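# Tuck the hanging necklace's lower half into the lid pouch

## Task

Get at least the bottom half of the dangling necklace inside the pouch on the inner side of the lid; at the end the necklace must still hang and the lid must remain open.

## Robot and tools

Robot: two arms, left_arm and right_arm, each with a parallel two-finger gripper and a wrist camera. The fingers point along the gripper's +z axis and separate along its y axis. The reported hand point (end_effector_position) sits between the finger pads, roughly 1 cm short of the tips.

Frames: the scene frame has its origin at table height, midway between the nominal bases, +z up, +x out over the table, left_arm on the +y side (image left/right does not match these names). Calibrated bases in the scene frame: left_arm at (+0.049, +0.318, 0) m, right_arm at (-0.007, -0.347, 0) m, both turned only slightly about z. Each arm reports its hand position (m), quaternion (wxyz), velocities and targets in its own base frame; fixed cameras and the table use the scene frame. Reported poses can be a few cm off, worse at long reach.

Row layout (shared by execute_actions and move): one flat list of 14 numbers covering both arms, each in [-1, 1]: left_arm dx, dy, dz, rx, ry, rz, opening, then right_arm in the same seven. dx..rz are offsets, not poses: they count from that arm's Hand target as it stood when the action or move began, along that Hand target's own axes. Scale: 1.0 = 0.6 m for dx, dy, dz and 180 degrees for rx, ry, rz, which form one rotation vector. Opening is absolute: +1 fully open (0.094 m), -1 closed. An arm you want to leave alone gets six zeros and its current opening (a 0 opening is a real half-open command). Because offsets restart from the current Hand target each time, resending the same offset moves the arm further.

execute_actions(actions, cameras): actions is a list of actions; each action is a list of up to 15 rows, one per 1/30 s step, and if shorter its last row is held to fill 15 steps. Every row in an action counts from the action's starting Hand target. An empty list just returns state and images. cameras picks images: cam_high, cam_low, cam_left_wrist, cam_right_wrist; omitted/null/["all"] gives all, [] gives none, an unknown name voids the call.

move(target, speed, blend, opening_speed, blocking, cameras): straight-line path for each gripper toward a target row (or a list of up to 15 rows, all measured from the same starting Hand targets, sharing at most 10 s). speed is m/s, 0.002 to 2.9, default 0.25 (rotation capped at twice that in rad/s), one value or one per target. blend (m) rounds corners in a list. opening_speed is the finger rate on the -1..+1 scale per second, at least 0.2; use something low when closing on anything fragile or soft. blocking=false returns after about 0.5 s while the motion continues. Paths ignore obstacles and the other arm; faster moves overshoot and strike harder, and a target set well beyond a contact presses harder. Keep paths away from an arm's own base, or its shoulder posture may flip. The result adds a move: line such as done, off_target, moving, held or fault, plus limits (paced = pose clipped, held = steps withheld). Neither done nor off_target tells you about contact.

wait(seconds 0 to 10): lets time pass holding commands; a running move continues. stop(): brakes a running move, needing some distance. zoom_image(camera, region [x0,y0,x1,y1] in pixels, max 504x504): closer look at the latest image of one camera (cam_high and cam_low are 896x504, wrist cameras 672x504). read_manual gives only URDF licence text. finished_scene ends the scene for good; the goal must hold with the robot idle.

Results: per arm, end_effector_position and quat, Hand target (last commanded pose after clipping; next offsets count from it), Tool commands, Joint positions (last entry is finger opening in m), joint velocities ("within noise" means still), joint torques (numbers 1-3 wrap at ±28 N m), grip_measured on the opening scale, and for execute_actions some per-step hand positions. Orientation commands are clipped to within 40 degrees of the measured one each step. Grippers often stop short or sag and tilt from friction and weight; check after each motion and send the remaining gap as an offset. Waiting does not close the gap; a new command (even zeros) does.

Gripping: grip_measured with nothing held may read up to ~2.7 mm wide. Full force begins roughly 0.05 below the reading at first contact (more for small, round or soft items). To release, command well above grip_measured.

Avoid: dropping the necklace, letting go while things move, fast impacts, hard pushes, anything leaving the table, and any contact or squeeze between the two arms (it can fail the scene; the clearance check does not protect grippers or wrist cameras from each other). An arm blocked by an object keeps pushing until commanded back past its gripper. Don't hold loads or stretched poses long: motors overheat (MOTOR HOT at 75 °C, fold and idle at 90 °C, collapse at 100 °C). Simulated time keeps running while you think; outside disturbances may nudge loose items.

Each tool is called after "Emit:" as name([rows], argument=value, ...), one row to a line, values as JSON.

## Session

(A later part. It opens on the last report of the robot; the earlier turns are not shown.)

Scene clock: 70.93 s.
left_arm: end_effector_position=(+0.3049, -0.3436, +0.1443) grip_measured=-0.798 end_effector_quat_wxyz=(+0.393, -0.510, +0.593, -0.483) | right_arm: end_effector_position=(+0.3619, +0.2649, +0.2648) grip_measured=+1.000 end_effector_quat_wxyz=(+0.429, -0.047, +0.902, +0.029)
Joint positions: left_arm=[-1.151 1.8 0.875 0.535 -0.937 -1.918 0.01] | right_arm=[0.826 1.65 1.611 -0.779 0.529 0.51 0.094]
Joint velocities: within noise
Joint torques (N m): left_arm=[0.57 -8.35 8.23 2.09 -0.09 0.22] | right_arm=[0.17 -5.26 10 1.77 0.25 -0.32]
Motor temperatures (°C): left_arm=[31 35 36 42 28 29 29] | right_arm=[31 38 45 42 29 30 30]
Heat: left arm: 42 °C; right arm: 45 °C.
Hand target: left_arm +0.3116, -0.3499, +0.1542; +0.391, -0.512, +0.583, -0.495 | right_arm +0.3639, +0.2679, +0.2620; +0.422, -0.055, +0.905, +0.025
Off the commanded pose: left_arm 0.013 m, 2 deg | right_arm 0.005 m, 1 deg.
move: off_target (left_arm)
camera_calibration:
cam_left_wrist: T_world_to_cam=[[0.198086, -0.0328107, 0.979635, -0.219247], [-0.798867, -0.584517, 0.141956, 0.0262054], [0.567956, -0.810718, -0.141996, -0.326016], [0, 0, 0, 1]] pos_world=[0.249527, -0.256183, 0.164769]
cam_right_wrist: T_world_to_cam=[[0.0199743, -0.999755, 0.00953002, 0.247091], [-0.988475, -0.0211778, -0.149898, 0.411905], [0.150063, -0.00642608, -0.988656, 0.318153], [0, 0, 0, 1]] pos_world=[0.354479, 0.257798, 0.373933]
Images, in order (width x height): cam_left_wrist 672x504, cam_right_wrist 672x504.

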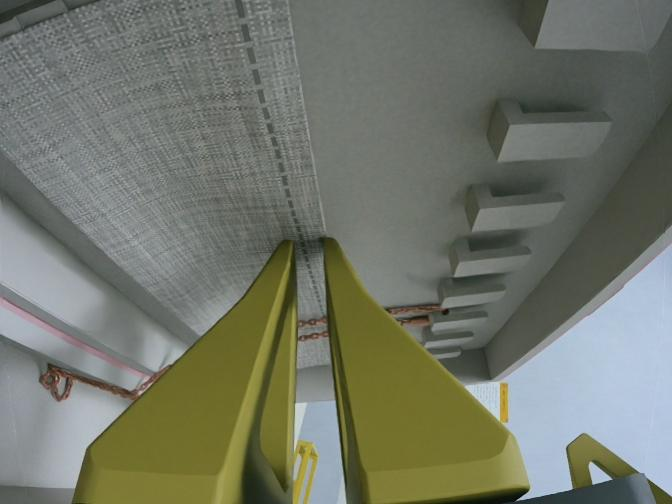

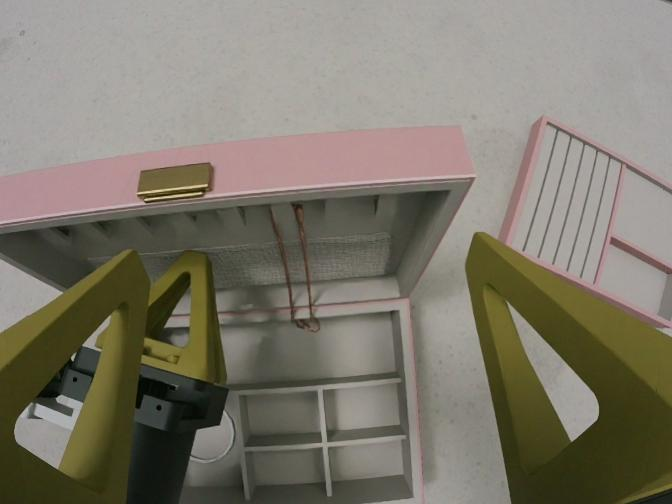

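Emit:
move(target=[0,0,0,0,0,0,-0.93, 0,0,0,0,0,0,1], opening_speed=0.2, cameras=["cam_left_wrist","cam_right_wrist"])

Emit:
zoom_image(camera="cam_left_wrist", region=[200, 160, 440, 340])

Emit:
zoom_image(camera="cam_right_wrist", region=[80, 180, 440, 400])

Scene clock: 71.93 s.
left_arm: end_effector_position=(+0.3049, -0.3436, +0.1443) grip_measured=-0.928 end_effector_quat_wxyz=(+0.393, -0.510, +0.593, -0.483) | right_arm: end_effector_position=(+0.3619, +0.2649, +0.2648) grip_measured=+1.000 end_effector_quat_wxyz=(+0.429, -0.047, +0.902, +0.029)
Joint positions: left_arm=[-1.151 1.8 0.875 0.535 -0.937 -1.918 0.003] | right_arm=[0.826 1.65 1.611 -0.779 0.529 0.51 0.094]
Joint velocities: within noise
Joint torques (N m): left_arm=[0.8 -8.16 8.29 2.02 -0.15 0.21] | right_arm=[0.17 -5.26 10.03 1.76 0.25 -0.32]
Motor temperatures (°C): left_arm=[31 35 36 42 28 29 29] | right_arm=[31 38 45 42 29 30 30]
Heat: left arm: 42 °C; right arm: 45 °C.
Hand target: left_arm +0.3116, -0.3498, +0.1542; +0.391, -0.512, +0.583, -0.495 | right_arm +0.3639, +0.2679, +0.2620; +0.422, -0.055, +0.905, +0.025
Off the commanded pose: left_arm 0.013 m, 2 deg | right_arm 0.005 m, 1 deg.
move: off_target (left_arm)
camera_calibration:
cam_left_wrist: T_world_to_cam=[[0.198086, -0.0328107, 0.979635, -0.219247], [-0.798867, -0.584517, 0.141956, 0.0262054], [0.567956, -0.810718, -0.141996, -0.326016], [0, 0, 0, 1]] pos_world=[0.249527, -0.256183, 0.164769]
cam_right_wrist: T_world_to_cam=[[0.0199743, -0.999755, 0.00953002, 0.247091], [-0.988475, -0.0211778, -0.149898, 0.411905], [0.150063, -0.00642608, -0.988656, 0.318153], [0, 0, 0, 1]] pos_world=[0.354479, 0.257798, 0.373933]
Images, in order (width x height): cam_left_wrist 672x504, cam_right_wrist 672x504.

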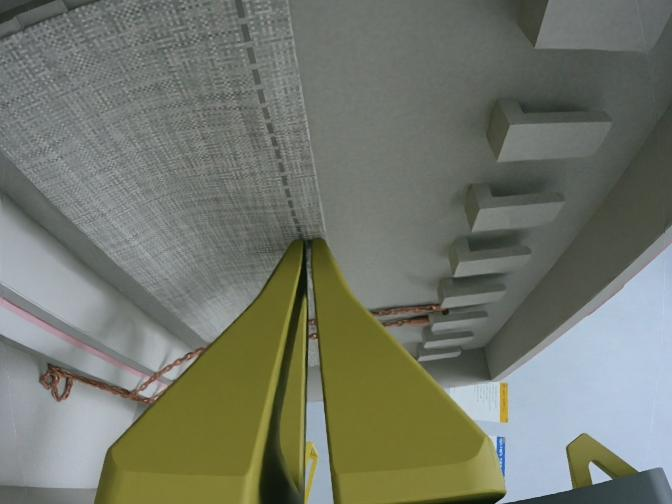

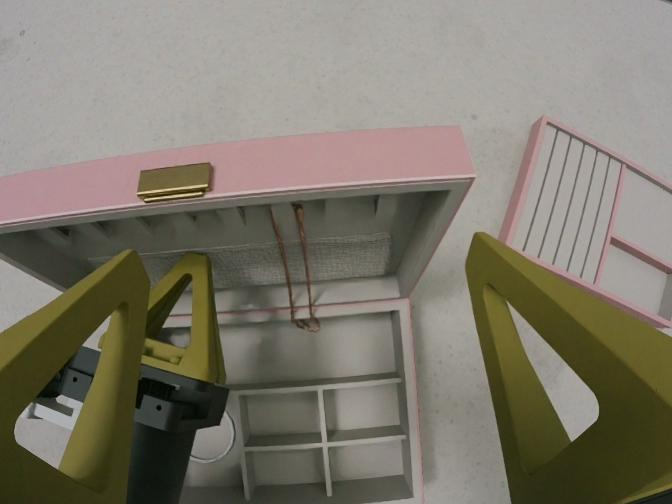

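Scaled by 2.100 from the camera's 672x504 image, which has a finer 960x720 frame.

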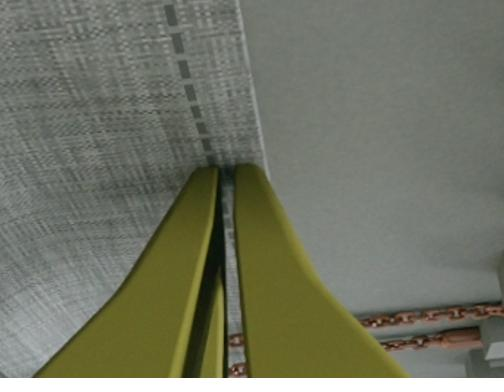

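Scaled by 1.400 from the camera's 672x504 image, which has a finer 960x720 frame.

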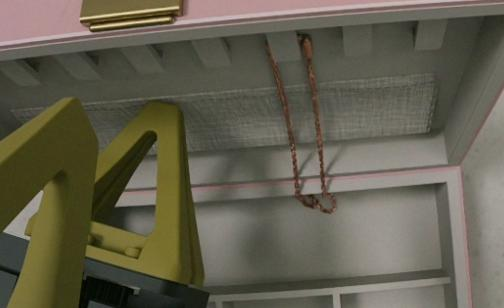

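Emit:
move([
  [0,0,0,0,0,0,-1.0, 0,0,0,0,0,0,1],
  [0,0,-0.025,0,0,0,-1.0, 0,0,0,0,0,0,1],
], opening_speed=0.3, speed=0.03, cameras=["cam_left_wrist","cam_right_wrist"])

Emit:
zoom_image(camera="cam_left_wrist", region=[200, 160, 440, 340])

Emit:
zoom_image(camera="cam_right_wrist", region=[80, 180, 440, 400])

Scene clock: 73.70 s.
left_arm: end_effector_position=(+0.2990, -0.3466, +0.1447) grip_measured=-0.989 end_effector_quat_wxyz=(+0.394, -0.507, +0.595, -0.483) | right_arm: end_effector_position=(+0.3619, +0.2649, +0.2648) grip_measured=+1.000 end_effector_quat_wxyz=(+0.429, -0.047, +0.902, +0.029)
Joint positions: left_arm=[-1.17 1.8 0.875 0.533 -0.952 -1.918 0.001] | right_arm=[0.826 1.65 1.611 -0.779 0.529 0.51 0.094]
Joint velocities: within noise
Joint torques (N m): left_arm=[-0.73 -11.22 6 1.75 -0.31 -0.01] | right_arm=[0.17 -5.23 10 1.76 0.25 -0.32]
Motor temperatures (°C): left_arm=[31 36 36 42 28 29 29] | right_arm=[31 38 46 42 29 30 30]
Heat: left arm: 42 °C; right arm: 46 °C.
Hand target: left_arm +0.2972, -0.3471, +0.1573; +0.391, -0.512, +0.583, -0.495 | right_arm +0.3639, +0.2679, +0.2620; +0.422, -0.055, +0.905, +0.025
Off the commanded pose: left_arm 0.013 m, 2 deg | right_arm 0.005 m, 1 deg.
move: off_target (left_arm)
camera_calibration:
cam_left_wrist: T_world_to_cam=[[0.193485, -0.0387858, 0.980336, -0.219347], [-0.80197, -0.58185, 0.135261, 0.0225511], [0.565162, -0.812371, -0.143684, -0.324487], [0, 0, 0, 1]] pos_world=[0.243914, -0.25899, 0.16536]
cam_right_wrist: T_world_to_cam=[[0.0199743, -0.999755, 0.00953002, 0.247091], [-0.988475, -0.0211778, -0.149898, 0.411905], [0.150063, -0.00642608, -0.988656, 0.318153], [0, 0, 0, 1]] pos_world=[0.354479, 0.257798, 0.373933]
Images, in order (width x height): cam_left_wrist 672x504, cam_right_wrist 672x504.

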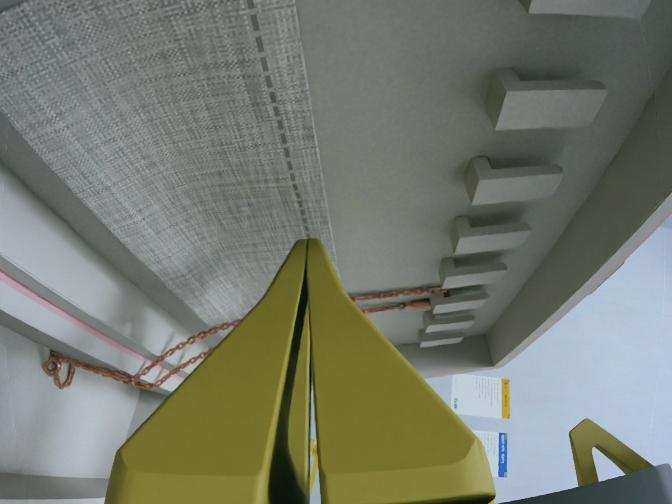

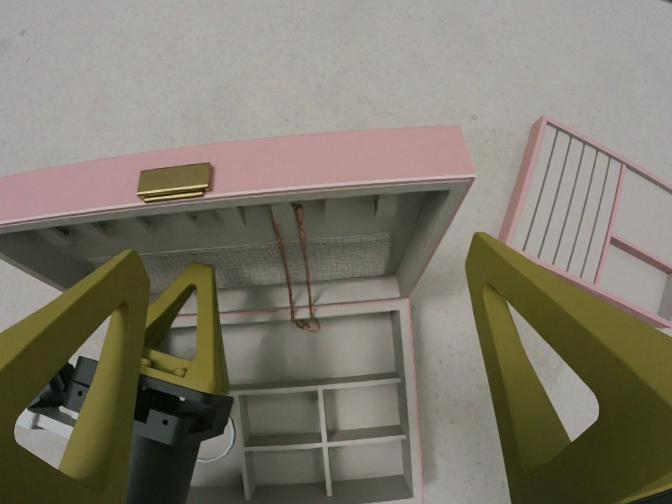

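Scaled by 2.100 from the camera's 672x504 image, which has a finer 960x720 frame.

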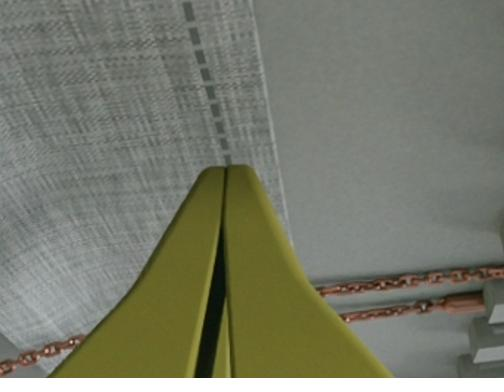

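Scaled by 1.400 from the camera's 672x504 image, which has a finer 960x720 frame.

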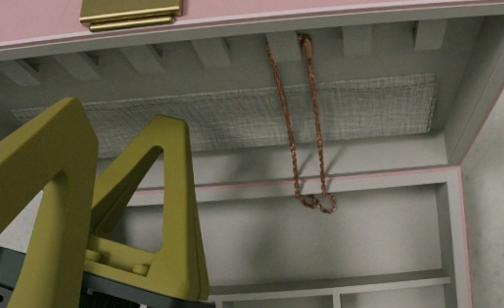

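Emit:
move(target=[0,0.0208,-0.03,0,-0.075,0,-0.4, 0,0,0,0,0,0,1], speed=0.1, cameras=["cam_left_wrist","cam_right_wrist"])

Scene clock: 79.23 s.
left_arm: end_effector_position=(+0.2776, -0.3377, +0.1429) grip_measured=-0.402 end_effector_quat_wxyz=(-0.469, +0.538, -0.545, +0.441) | right_arm: end_effector_position=(+0.3619, +0.2649, +0.2648) grip_measured=+1.000 end_effector_quat_wxyz=(+0.429, -0.047, +0.902, +0.029)
Joint positions: left_arm=[-1.264 1.864 0.964 0.341 -1.24 -2.067 0.028] | right_arm=[0.826 1.65 1.611 -0.779 0.529 0.51 0.094]
Joint velocities: within noise
Joint torques (N m): left_arm=[-0.8 -8.58 7.57 1.48 -0.34 -0.06] | right_arm=[0.16 -5.23 10.02 1.77 0.25 -0.32]
Motor temperatures (°C): left_arm=[31 36 36 42 28 29 29] | right_arm=[31 39 46 42 29 30 30]
Heat: left arm: 42 °C; right arm: 46 °C.
Hand target: left_arm +0.2772, -0.3442, +0.1487; -0.457, +0.566, -0.533, +0.432 | right_arm +0.3639, +0.2680, +0.2620; +0.422, -0.055, +0.905, +0.025
Off the commanded pose: left_arm 0.009 m, 4 deg | right_arm 0.005 m, 1 deg.
joint sent to its limit (left arm) — joint 6 (wrist roll), lower limit. The joint targets are off in orientation, not in position.
move: off_target (left_arm)
camera_calibration:
cam_left_wrist: T_world_to_cam=[[0.14897, -0.0589783, 0.987081, -0.208446], [-0.680754, -0.730122, 0.0591144, -0.0620717], [0.717204, -0.680766, -0.148916, -0.302509], [0, 0, 0, 1]] pos_world=[0.205757, -0.263552, 0.164374]
cam_right_wrist: T_world_to_cam=[[0.0199743, -0.999755, 0.00953002, 0.247091], [-0.988475, -0.0211778, -0.149898, 0.411905], [0.150063, -0.00642608, -0.988656, 0.318153], [0, 0, 0, 1]] pos_world=[0.354479, 0.257798, 0.373933]
Images, in order (width x height): cam_left_wrist 672x504, cam_right_wrist 672x504.

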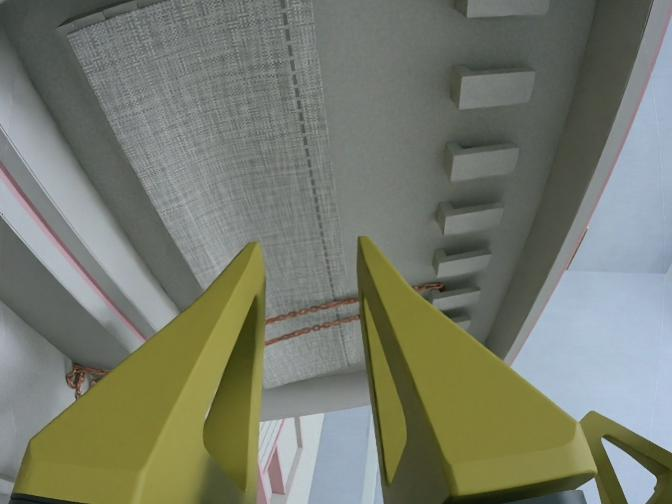

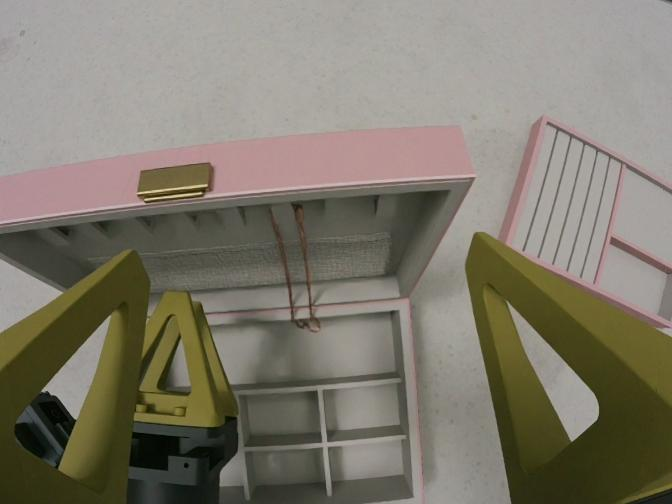

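Emit:
zoom_image(camera="cam_left_wrist", region=[40, 0, 360, 240])

Emit:
zoom_image(camera="cam_left_wrist", region=[160, 220, 500, 460])

Scaled by 1.575 from the camera's 672x504 image, which has a finer 960x720 frame.

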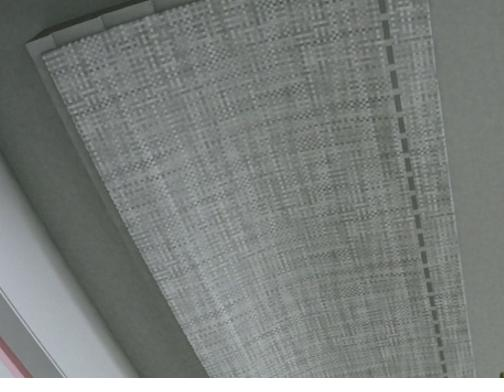

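Scaled by 1.482 from the camera's 672x504 image, which has a finer 960x720 frame.

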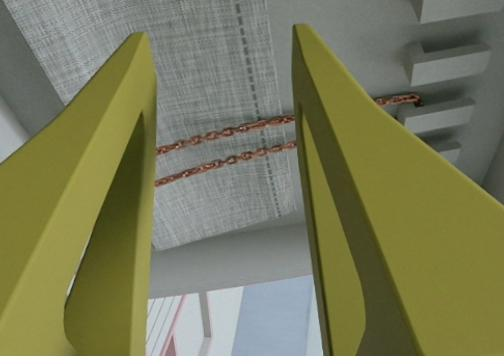

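Emit:
zoom_image(camera="cam_left_wrist", region=[40, 0, 180, 80])

Scaled by 3.600 from the camera's 672x504 image, which has a finer 960x720 frame.

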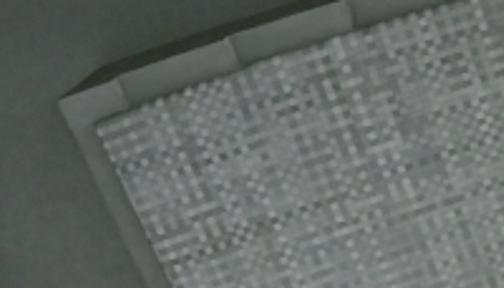

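Emit:
move(target=[-0.08,0,0,0,0,0,-0.4, 0,0,0,0,0,0,1], speed=0.15, cameras=["cam_left_wrist"])

Emit:
zoom_image(camera="cam_left_wrist", region=[60, 0, 400, 240])

Scene clock: 82.23 s.
left_arm: end_effector_position=(+0.2737, -0.2976, +0.1388) grip_measured=-0.402 end_effector_quat_wxyz=(-0.474, +0.539, -0.549, +0.427) | right_arm: end_effector_position=(+0.3619, +0.2649, +0.2648) grip_measured=+1.000 end_effector_quat_wxyz=(+0.429, -0.047, +0.902, +0.029)
Joint positions: left_arm=[-1.239 1.75 0.814 0.352 -1.229 -2.067 0.028] | right_arm=[0.826 1.65 1.611 -0.779 0.529 0.51 0.094]
Joint velocities: within noise
Joint torques (N m): left_arm=[0.36 -11.08 4.6 1.71 -0.28 -0.04] | right_arm=[0.17 -5.26 10.02 1.77 0.26 -0.32]
Motor temperatures (°C): left_arm=[31 37 36 42 28 29 29] | right_arm=[31 39 46 43 29 30 30]
Heat: left arm: 42 °C; right arm: 46 °C.
Hand target: left_arm +0.2744, -0.2962, +0.1488; -0.457, +0.566, -0.533, +0.431 | right_arm +0.3639, +0.2680, +0.2620; +0.422, -0.055, +0.905, +0.025
Off the commanded pose: left_arm 0.010 m, 4 deg | right_arm 0.005 m, 1 deg.
joint sent to its limit (left arm) — joint 6 (wrist roll), lower limit. The joint targets are off in orientation, not in position.
move: off_target (left_arm)
camera_calibration:
cam_left_wrist: T_world_to_cam=[[0.163568, -0.078714, 0.983387, -0.210805], [-0.668817, -0.741614, 0.0518833, -0.040929], [0.72521, -0.666193, -0.173949, -0.267364], [0, 0, 0, 1]] pos_world=[0.201002, -0.225063, 0.162919]
Images, in order (width x height): cam_left_wrist 672x504.

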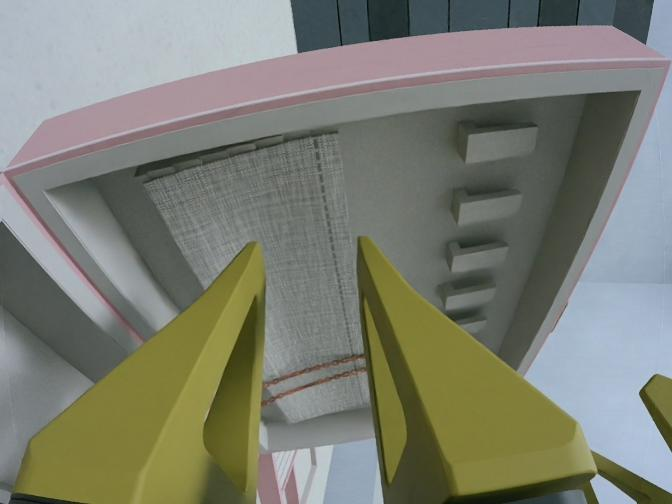

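Scaled by 1.482 from the camera's 672x504 image, which has a finer 960x720 frame.

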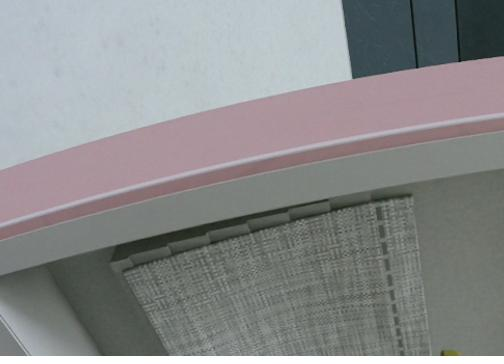

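Emit:
zoom_image(camera="cam_left_wrist", region=[120, 110, 360, 270])

Emit:
zoom_image(camera="cam_left_wrist", region=[240, 110, 360, 190])

Scaled by 2.100 from the camera's 672x504 image, which has a finer 960x720 frame.

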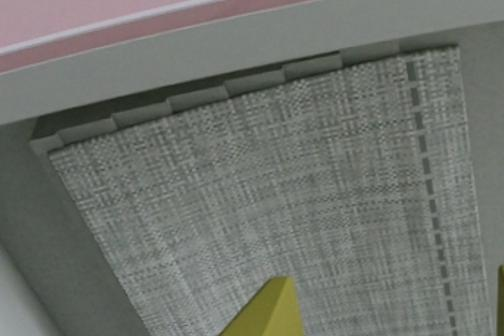

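Scaled by 4.200 from the camera's 672x504 image, which has a finer 960x720 frame.

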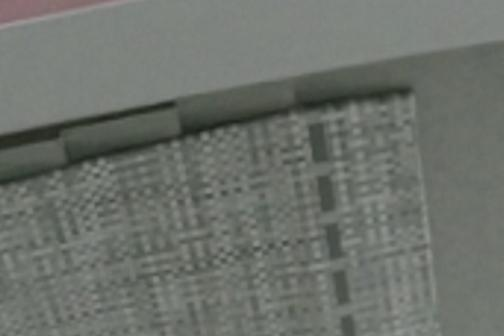

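Emit:
move(target=[0.117,-0.0136,0.0354,-0.03,0,0,-0.4, 0,0,0,0,0,0,1], speed=0.12, cameras=["cam_left_wrist","cam_right_wrist"])

Emit:
zoom_image(camera="cam_left_wrist", region=[200, 160, 440, 340])

Scene clock: 85.63 s.
left_arm: end_effector_position=(+0.2960, -0.3613, +0.1485) grip_measured=-0.402 end_effector_quat_wxyz=(-0.451, +0.537, -0.567, +0.432) | right_arm: end_effector_position=(+0.3619, +0.2649, +0.2648) grip_measured=+1.000 end_effector_quat_wxyz=(+0.429, -0.047, +0.902, +0.029)
Joint positions: left_arm=[-1.229 1.91 1.104 0.222 -1.16 -2.068 0.028] | right_arm=[0.826 1.65 1.611 -0.779 0.529 0.51 0.094]
Joint velocities: within noise
Joint torques (N m): left_arm=[0.58 -9.52 7.95 1.54 -0.26 -0.02] | right_arm=[0.17 -5.24 10.03 1.77 0.24 -0.32]
Motor temperatures (°C): left_arm=[31 38 36 42 28 29 29] | right_arm=[31 39 46 43 29 30 30]
Heat: left arm: 42 °C; right arm: 46 °C.
Hand target: left_arm +0.3011, -0.3650, +0.1524; -0.430, +0.587, -0.553, +0.406 | right_arm +0.3639, +0.2680, +0.2620; +0.422, -0.055, +0.905, +0.025
Off the commanded pose: left_arm 0.007 m, 7 deg | right_arm 0.005 m, 1 deg.
joint sent to its limit (left arm) — joint 6 (wrist roll), lower limit. The joint targets are off in orientation, not in position.
move: off_target (left_arm)
camera_calibration:
cam_left_wrist: T_world_to_cam=[[0.194888, -0.0739637, 0.978033, -0.235755], [-0.699838, -0.709127, 0.085826, -0.0578637], [0.687201, -0.701191, -0.189963, -0.323323], [0, 0, 0, 1]] pos_world=[0.227639, -0.285181, 0.174123]
cam_right_wrist: T_world_to_cam=[[0.0199743, -0.999755, 0.00953002, 0.247091], [-0.988475, -0.0211778, -0.149898, 0.411905], [0.150063, -0.00642608, -0.988656, 0.318153], [0, 0, 0, 1]] pos_world=[0.354479, 0.257798, 0.373933]
Images, in order (width x height): cam_left_wrist 672x504, cam_right_wrist 672x504.

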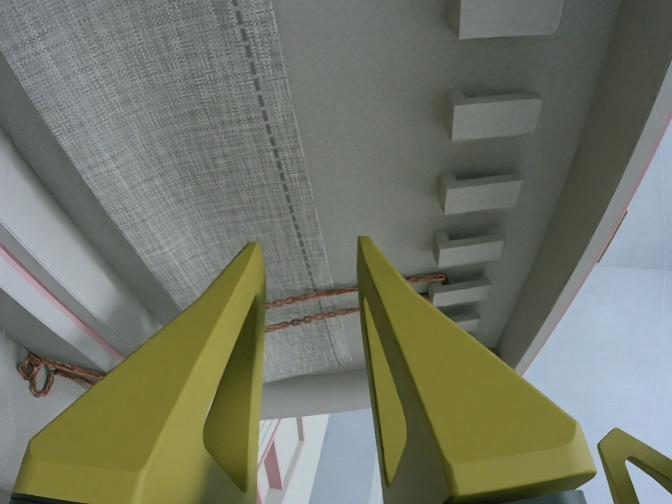

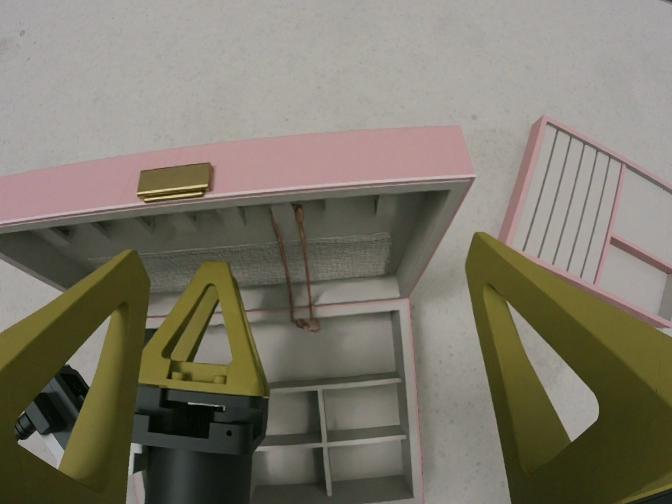

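Scaled by 2.100 from the camera's 672x504 image, which has a finer 960x720 frame.

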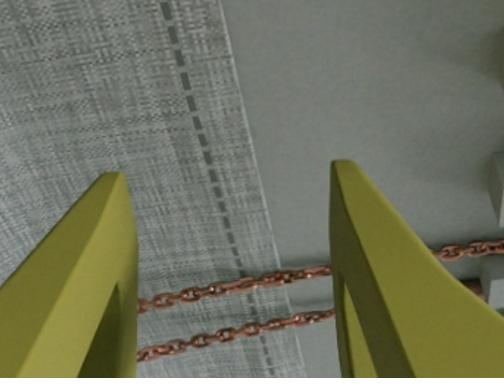

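Emit:
move(target=[0,0.011,0.011,0,0,0,-0.4, 0,0,0,0,0,0,1], speed=0.05, cameras=["cam_left_wrist","cam_right_wrist"])

Emit:
zoom_image(camera="cam_left_wrist", region=[200, 160, 440, 340])

Scene clock: 87.47 s.
left_arm: end_effector_position=(+0.2998, -0.3601, +0.1394) grip_measured=-0.402 end_effector_quat_wxyz=(-0.452, +0.537, -0.573, +0.424) | right_arm: end_effector_position=(+0.3619, +0.2649, +0.2648) grip_measured=+1.000 end_effector_quat_wxyz=(+0.429, -0.047, +0.902, +0.029)
Joint positions: left_arm=[-1.218 1.929 1.104 0.221 -1.15 -2.068 0.028] | right_arm=[0.826 1.65 1.611 -0.779 0.529 0.51 0.094]
Joint velocities: within noise
Joint torques (N m): left_arm=[0.62 -9.33 7.61 1.74 -0.25 -0.01] | right_arm=[0.17 -5.26 10 1.77 0.25 -0.32]
Motor temperatures (°C): left_arm=[31 38 37 42 28 29 29] | right_arm=[31 39 46 43 29 30 30]
Heat: left arm: 42 °C; right arm: 46 °C.
Hand target: left_arm +0.3054, -0.3647, +0.1441; -0.430, +0.587, -0.553, +0.406 | right_arm +0.3639, +0.2680, +0.2620; +0.422, -0.055, +0.905, +0.025
Off the commanded pose: left_arm 0.009 m, 7 deg | right_arm 0.005 m, 1 deg.
joint sent to its limit (left arm) — joint 6 (wrist roll), lower limit. The joint targets are off in orientation, not in position.
move: off_target (left_arm)
camera_calibration:
cam_left_wrist: T_world_to_cam=[[0.20697, -0.0899042, 0.974208, -0.23637], [-0.697256, -0.712068, 0.0824188, -0.0549059], [0.686292, -0.696331, -0.210063, -0.321898], [0, 0, 0, 1]] pos_world=[0.231554, -0.284495, 0.16718]
cam_right_wrist: T_world_to_cam=[[0.0199743, -0.999755, 0.00953002, 0.247091], [-0.988475, -0.0211778, -0.149898, 0.411905], [0.150063, -0.00642608, -0.988656, 0.318153], [0, 0, 0, 1]] pos_world=[0.354479, 0.257798, 0.373933]
Images, in order (width x height): cam_left_wrist 672x504, cam_right_wrist 672x504.

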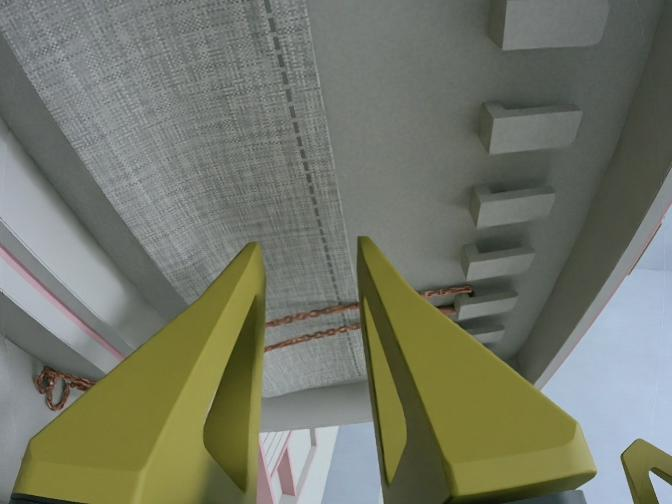

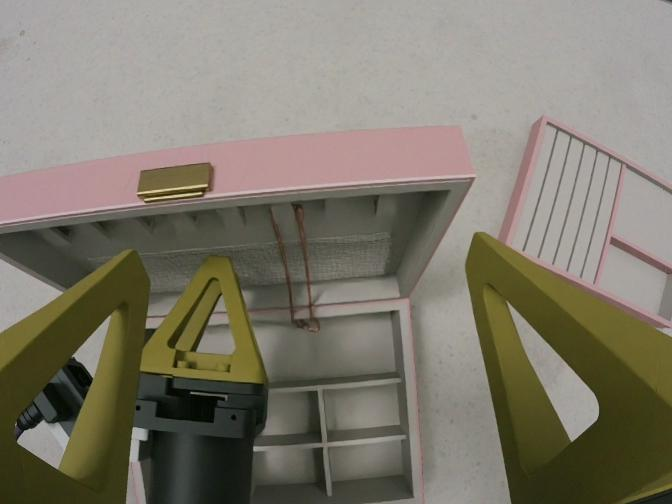

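Scaled by 2.100 from the camera's 672x504 image, which has a finer 960x720 frame.

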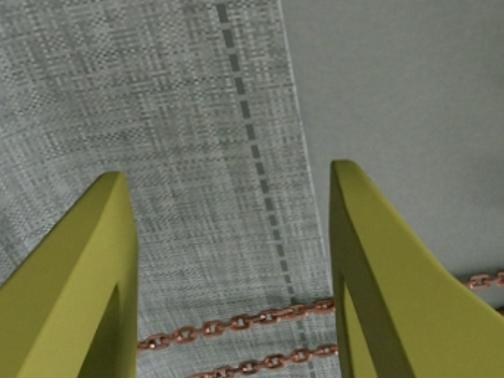

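Emit:
move(target=[0,-0.002,0.0217,0,0,0,-0.4, 0,0,0,0,0,0,1], speed=0.03, cameras=["cam_left_wrist","cam_right_wrist"])

Emit:
zoom_image(camera="cam_left_wrist", region=[200, 160, 440, 340])

Scene clock: 89.77 s.
left_arm: end_effector_position=(+0.3085, -0.3617, +0.1374) grip_measured=-0.402 end_effector_quat_wxyz=(-0.447, +0.541, -0.573, +0.423) | right_arm: end_effector_position=(+0.3619, +0.2649, +0.2648) grip_measured=+1.000 end_effector_quat_wxyz=(+0.429, -0.047, +0.902, +0.029)
Joint positions: left_arm=[-1.197 1.945 1.124 0.221 -1.128 -2.068 0.028] | right_arm=[0.826 1.65 1.611 -0.779 0.529 0.51 0.094]
Joint velocities: within noise
Joint torques (N m): left_arm=[1.62 -9.33 8.14 1.64 -0.25 -0.06] | right_arm=[0.17 -5.24 10 1.77 0.25 -0.33]
Motor temperatures (°C): left_arm=[31 39 37 42 28 29 29] | right_arm=[31 39 47 43 29 30 30]
Heat: left arm: 42 °C; right arm: 47 °C.
Hand target: left_arm +0.3181, -0.3639, +0.1414; -0.430, +0.587, -0.553, +0.406 | right_arm +0.3639, +0.2680, +0.2620; +0.422, -0.055, +0.905, +0.025
Off the commanded pose: left_arm 0.011 m, 6 deg | right_arm 0.005 m, 1 deg.
joint sent to its limit (left arm) — joint 6 (wrist roll), lower limit. The joint targets are off in orientation, not in position.
move: off_target (left_arm)
camera_calibration:
cam_left_wrist: T_world_to_cam=[[0.217203, -0.0808345, 0.972774, -0.23605], [-0.694848, -0.71273, 0.0959217, -0.0526589], [0.685572, -0.696765, -0.210975, -0.329341], [0, 0, 0, 1]] pos_world=[0.240468, -0.286086, 0.165191]
cam_right_wrist: T_world_to_cam=[[0.0199743, -0.999755, 0.00953002, 0.247091], [-0.988475, -0.0211778, -0.149898, 0.411905], [0.150063, -0.00642608, -0.988656, 0.318153], [0, 0, 0, 1]] pos_world=[0.354479, 0.257798, 0.373933]
Images, in order (width x height): cam_left_wrist 672x504, cam_right_wrist 672x504.

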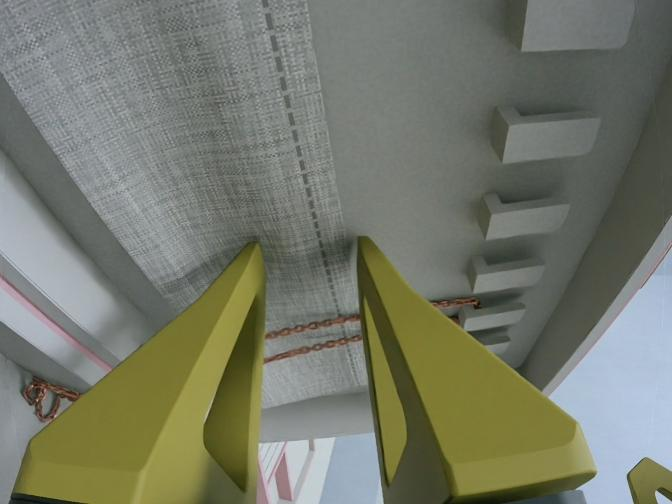

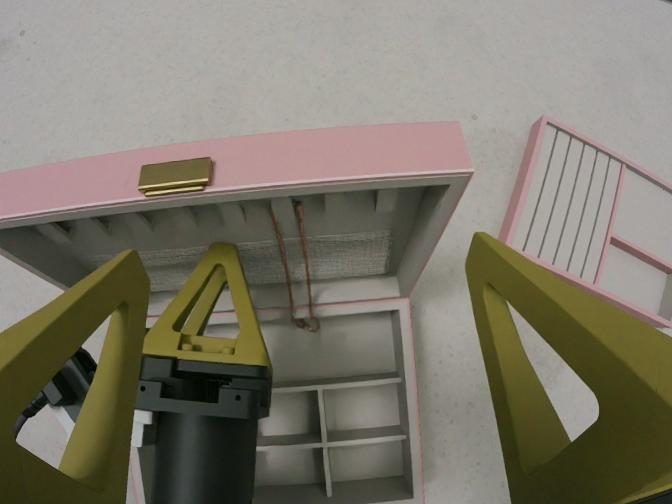

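Scaled by 2.100 from the camera's 672x504 image, which has a finer 960x720 frame.

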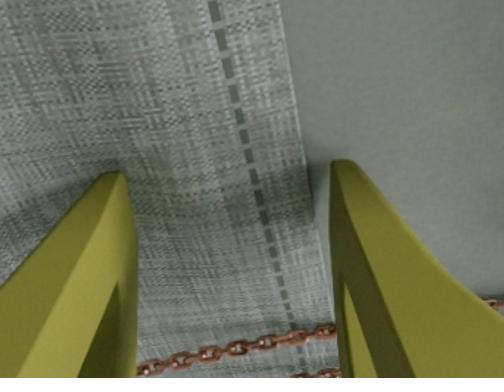

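Emit:
move(target=[0,0,0,0,0,0,-0.75, 0,0,0,0,0,0,1], opening_speed=0.3, cameras=["cam_left_wrist","cam_right_wrist"])

Emit:
zoom_image(camera="cam_left_wrist", region=[200, 160, 440, 340])

Scene clock: 91.43 s.
left_arm: end_effector_position=(+0.3083, -0.3631, +0.1366) grip_measured=-0.748 end_effector_quat_wxyz=(-0.444, +0.541, -0.575, +0.424) | right_arm: end_effector_position=(+0.3619, +0.2649, +0.2648) grip_measured=+1.000 end_effector_quat_wxyz=(+0.429, -0.047, +0.902, +0.029)
Joint positions: left_arm=[-1.197 1.945 1.124 0.221 -1.118 -2.068 0.012] | right_arm=[0.826 1.65 1.611 -0.779 0.529 0.51 0.094]
Joint velocities: within noise
Joint torques (N m): left_arm=[1.85 -9.37 8.03 1.68 -0.31 -0.04] | right_arm=[0.17 -5.26 10.02 1.77 0.25 -0.32]
Motor temperatures (°C): left_arm=[31 39 37 42 28 29 29] | right_arm=[31 39 47 43 29 30 30]
Heat: left arm: 42 °C; right arm: 47 °C.
Hand target: left_arm +0.3181, -0.3640, +0.1414; -0.430, +0.587, -0.553, +0.406 | right_arm +0.3639, +0.2680, +0.2620; +0.422, -0.055, +0.905, +0.025
Off the commanded pose: left_arm 0.011 m, 6 deg | right_arm 0.005 m, 1 deg.
joint sent to its limit (left arm) — joint 6 (wrist roll), lower limit. The joint targets are off in orientation, not in position.
move: off_target (left_arm)
camera_calibration:
cam_left_wrist: T_world_to_cam=[[0.221455, -0.080623, 0.971832, -0.236447], [-0.699987, -0.706998, 0.100856, -0.0507645], [0.678952, -0.702605, -0.213003, -0.330108], [0, 0, 0, 1]] pos_world=[0.240956, -0.286889, 0.164592]
cam_right_wrist: T_world_to_cam=[[0.0199743, -0.999755, 0.00953002, 0.247091], [-0.988475, -0.0211778, -0.149898, 0.411905], [0.150063, -0.00642608, -0.988656, 0.318153], [0, 0, 0, 1]] pos_world=[0.354479, 0.257798, 0.373933]
Images, in order (width x height): cam_left_wrist 672x504, cam_right_wrist 672x504.

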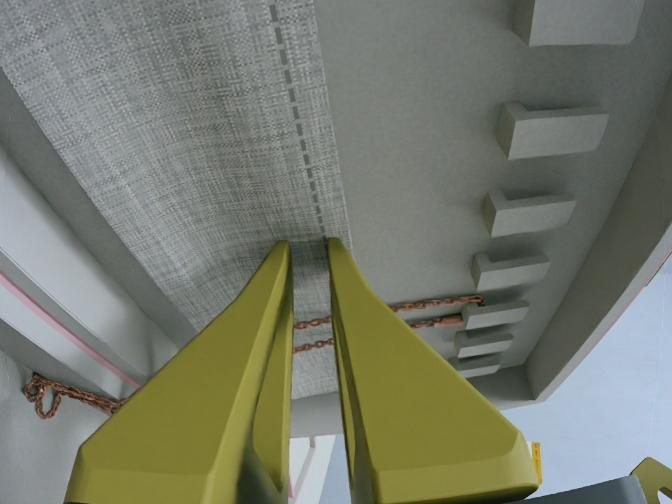

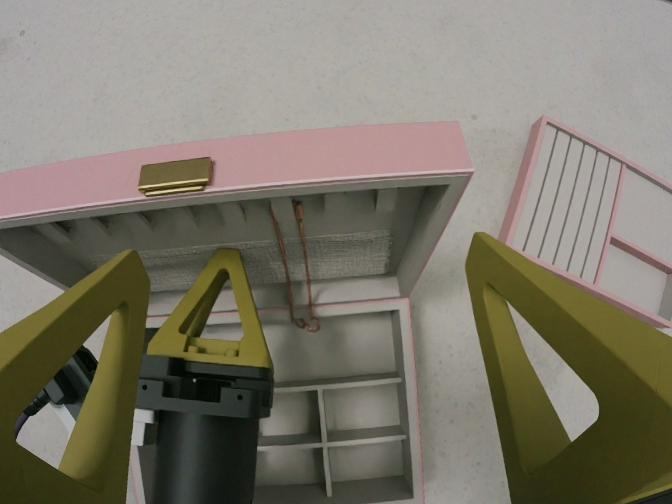

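Scaled by 2.100 from the camera's 672x504 image, which has a finer 960x720 frame.

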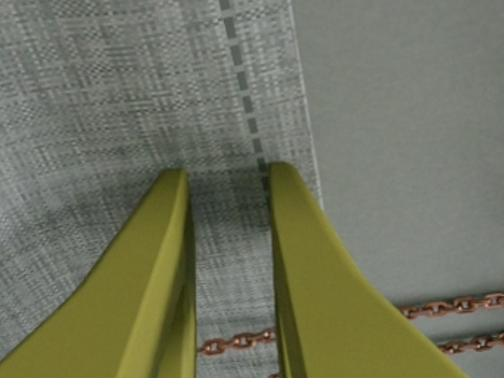

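Emit:
move(target=[0,0,0,0,0,0,-0.95, 0,0,0,0,0,0,1], opening_speed=0.3, cameras=["cam_left_wrist"])

Emit:
zoom_image(camera="cam_left_wrist", region=[200, 160, 440, 340])

Scene clock: 92.43 s.
left_arm: end_effector_position=(+0.3083, -0.3631, +0.1366) grip_measured=-0.948 end_effector_quat_wxyz=(-0.444, +0.541, -0.575, +0.424) | right_arm: end_effector_position=(+0.3619, +0.2649, +0.2648) grip_measured=+1.000 end_effector_quat_wxyz=(+0.429, -0.047, +0.902, +0.029)
Joint positions: left_arm=[-1.197 1.945 1.124 0.221 -1.118 -2.068 0.002] | right_arm=[0.826 1.65 1.611 -0.779 0.529 0.51 0.094]
Joint velocities: within noise
Joint torques (N m): left_arm=[1.57 -9.35 8.05 1.71 -0.3 -0.03] | right_arm=[0.14 -5.23 10.04 1.77 0.25 -0.32]
Motor temperatures (°C): left_arm=[31 39 37 42 28 29 29] | right_arm=[31 39 47 43 29 30 30]
Heat: left arm: 42 °C; right arm: 47 °C.
Hand target: left_arm +0.3181, -0.3640, +0.1414; -0.430, +0.587, -0.553, +0.406 | right_arm +0.3639, +0.2680, +0.2620; +0.422, -0.055, +0.905, +0.025
Off the commanded pose: left_arm 0.011 m, 6 deg | right_arm 0.005 m, 1 deg.
joint sent to its limit (left arm) — joint 6 (wrist roll), lower limit. The joint targets are off in orientation, not in position.
move: off_target (left_arm)
camera_calibration:
cam_left_wrist: T_world_to_cam=[[0.221455, -0.080623, 0.971832, -0.236447], [-0.699987, -0.706998, 0.100856, -0.0507645], [0.678952, -0.702605, -0.213003, -0.330108], [0, 0, 0, 1]] pos_world=[0.240956, -0.286889, 0.164592]
Images, in order (width x height): cam_left_wrist 672x504.

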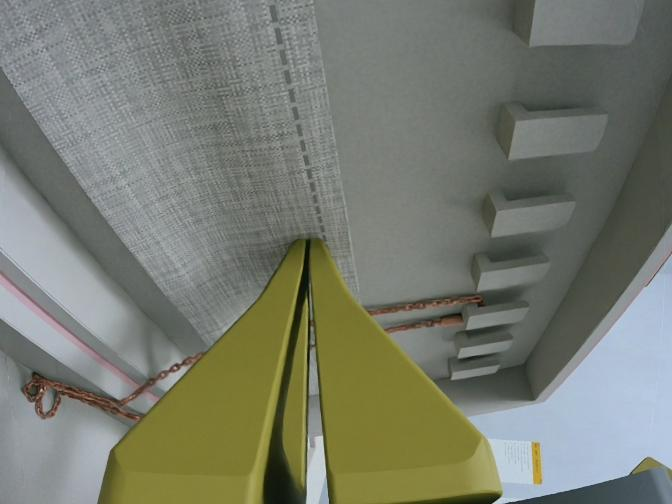

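Scaled by 2.100 from the camera's 672x504 image, which has a finer 960x720 frame.

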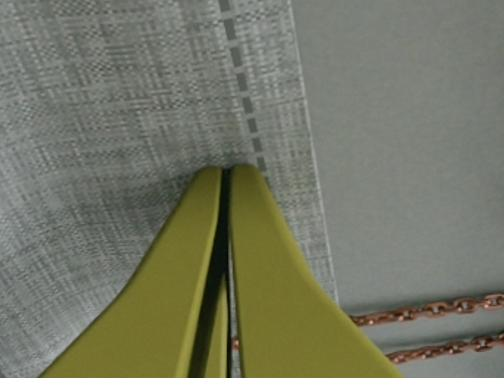

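Emit:
move([
  [0,0,0,0,0,0,-1.0, 0,0,0,0,0,0,1],
  [0,0,-0.04,0,0,0,-1.0, 0,0,0,0,0,0,1],
], opening_speed=0.3, speed=0.04, cameras=["cam_left_wrist","cam_right_wrist"])

Emit:
zoom_image(camera="cam_left_wrist", region=[200, 160, 440, 340])

Emit:
zoom_image(camera="cam_right_wrist", region=[80, 180, 440, 400])

Scene clock: 95.53 s.
left_arm: end_effector_position=(+0.2983, -0.3670, +0.1396) grip_measured=-0.989 end_effector_quat_wxyz=(-0.450, +0.535, -0.573, +0.427) | right_arm: end_effector_position=(+0.3619, +0.2649, +0.2648) grip_measured=+1.000 end_effector_quat_wxyz=(+0.429, -0.047, +0.902, +0.029)
Joint positions: left_arm=[-1.227 1.945 1.124 0.221 -1.152 -2.068 0.001] | right_arm=[0.826 1.65 1.611 -0.779 0.529 0.51 0.094]
Joint velocities: within noise
Joint torques (N m): left_arm=[-0.85 -12.68 4.55 1.66 -0.41 -0.03] | right_arm=[0.14 -5.23 10 1.78 0.25 -0.32]
Motor temperatures (°C): left_arm=[31 39 37 42 28 29 29] | right_arm=[31 39 47 43 29 30 30]
Heat: left arm: 42 °C; right arm: 47 °C.
Hand target: left_arm +0.2952, -0.3654, +0.1486; -0.430, +0.587, -0.553, +0.406 | right_arm +0.3639, +0.2680, +0.2620; +0.422, -0.055, +0.905, +0.025
Off the commanded pose: left_arm 0.010 m, 7 deg | right_arm 0.005 m, 1 deg.
joint sent to its limit (left arm) — joint 6 (wrist roll), lower limit. The joint targets are off in orientation, not in position.
move: off_target (left_arm)
camera_calibration:
cam_left_wrist: T_world_to_cam=[[0.203692, -0.0875035, 0.975117, -0.23517], [-0.702378, -0.706915, 0.0832838, -0.0575435], [0.682037, -0.701865, -0.205454, -0.327185], [0, 0, 0, 1]] pos_world=[0.230637, -0.290896, 0.16689]
cam_right_wrist: T_world_to_cam=[[0.0199743, -0.999755, 0.00953002, 0.247091], [-0.988475, -0.0211778, -0.149898, 0.411905], [0.150063, -0.00642608, -0.988656, 0.318153], [0, 0, 0, 1]] pos_world=[0.354479, 0.257798, 0.373933]
Images, in order (width x height): cam_left_wrist 672x504, cam_right_wrist 672x504.

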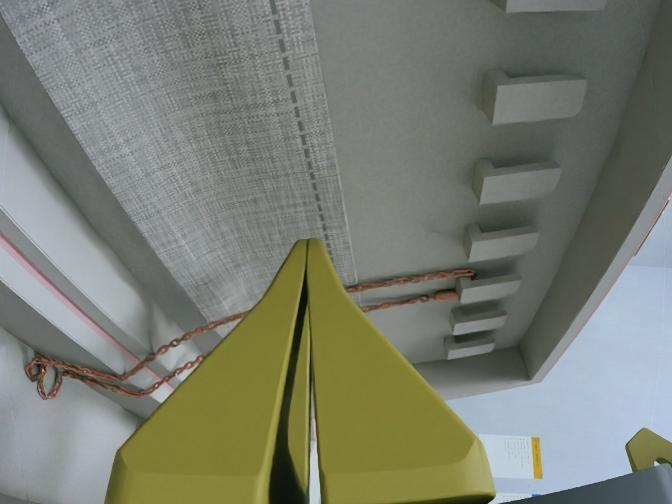

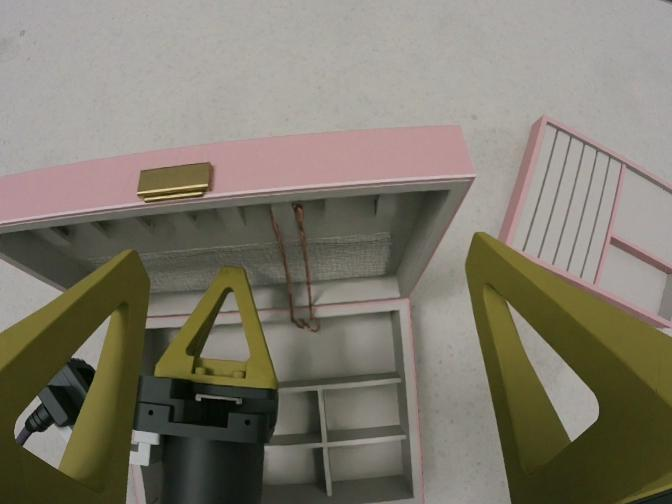

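Scaled by 2.100 from the camera's 672x504 image, which has a finer 960x720 frame.

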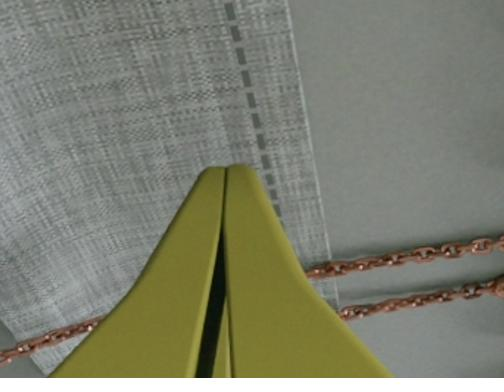

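Scaled by 1.400 from the camera's 672x504 image, which has a finer 960x720 frame.

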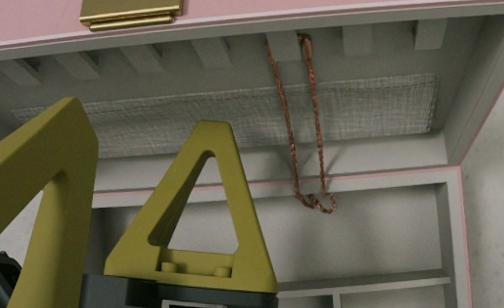

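Emit:
move(target=[0,-0.002,0.022,0,0,0,-1.0, 0,0,0,0,0,0,1], speed=0.03, cameras=["cam_left_wrist","cam_right_wrist"])

Emit:
zoom_image(camera="cam_left_wrist", region=[140, 80, 440, 300])

Emit:
zoom_image(camera="cam_right_wrist", region=[80, 200, 320, 350])

Scene clock: 98.93 s.
left_arm: end_effector_position=(+0.3045, -0.3628, +0.1391) grip_measured=-0.989 end_effector_quat_wxyz=(-0.452, +0.539, -0.570, +0.424) | right_arm: end_effector_position=(+0.3619, +0.2649, +0.2648) grip_measured=+1.000 end_effector_quat_wxyz=(+0.429, -0.047, +0.902, +0.029)
Joint positions: left_arm=[-1.21 1.945 1.124 0.221 -1.146 -2.068 0.001] | right_arm=[0.826 1.65 1.611 -0.779 0.529 0.51 0.094]
Joint velocities: within noise
Joint torques (N m): left_arm=[0.4 -10.96 6.76 1.59 -0.26 -0.01] | right_arm=[0.17 -5.24 10.02 1.77 0.25 -0.32]
Motor temperatures (°C): left_arm=[31 40 37 42 28 29 29] | right_arm=[31 39 47 43 29 30 30]
Heat: left arm: 42 °C; right arm: 47 °C.
Hand target: left_arm +0.3081, -0.3646, +0.1458; -0.430, +0.587, -0.553, +0.406 | right_arm +0.3639, +0.2680, +0.2620; +0.422, -0.055, +0.905, +0.025
Off the commanded pose: left_arm 0.008 m, 7 deg | right_arm 0.005 m, 1 deg.
joint sent to its limit (left arm) — joint 6 (wrist roll), lower limit. The joint targets are off in orientation, not in position.
move: off_target (left_arm)
camera_calibration:
cam_left_wrist: T_world_to_cam=[[0.208044, -0.0838158, 0.974522, -0.235435], [-0.693678, -0.715062, 0.0865881, -0.0563032], [0.689586, -0.694019, -0.206905, -0.327792], [0, 0, 0, 1]] pos_world=[0.235965, -0.287487, 0.16649]
cam_right_wrist: T_world_to_cam=[[0.0199743, -0.999755, 0.00953002, 0.247091], [-0.988475, -0.0211778, -0.149898, 0.411905], [0.150063, -0.00642608, -0.988656, 0.318153], [0, 0, 0, 1]] pos_world=[0.354479, 0.257798, 0.373933]
Images, in order (width x height): cam_left_wrist 672x504, cam_right_wrist 672x504.

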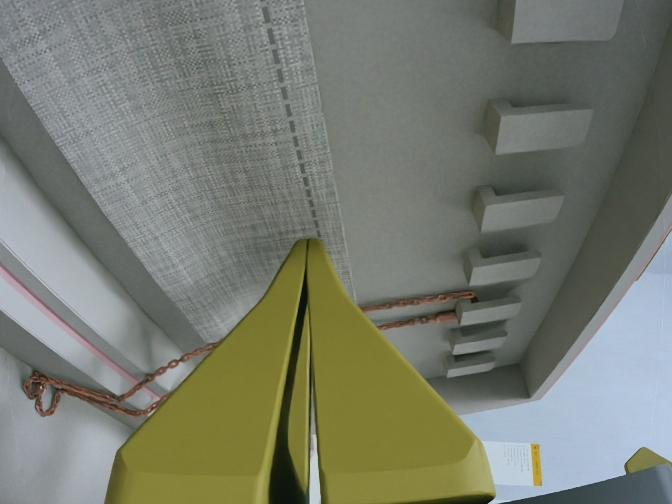

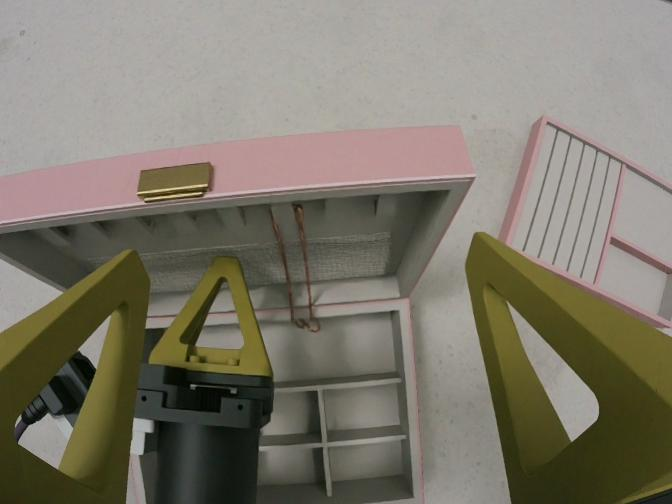

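Scaled by 1.680 from the camera's 672x504 image, which has a finer 960x720 frame.

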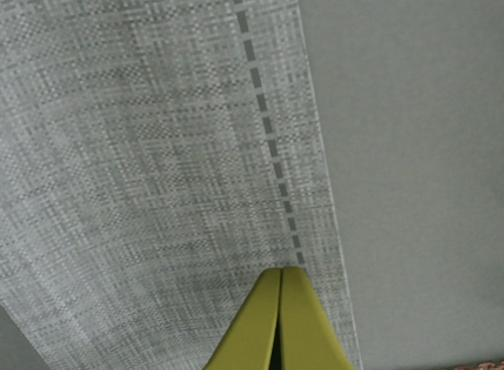

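Scaled by 2.100 from the camera's 672x504 image, which has a finer 960x720 frame.

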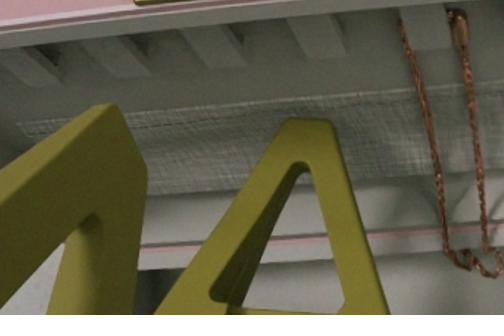

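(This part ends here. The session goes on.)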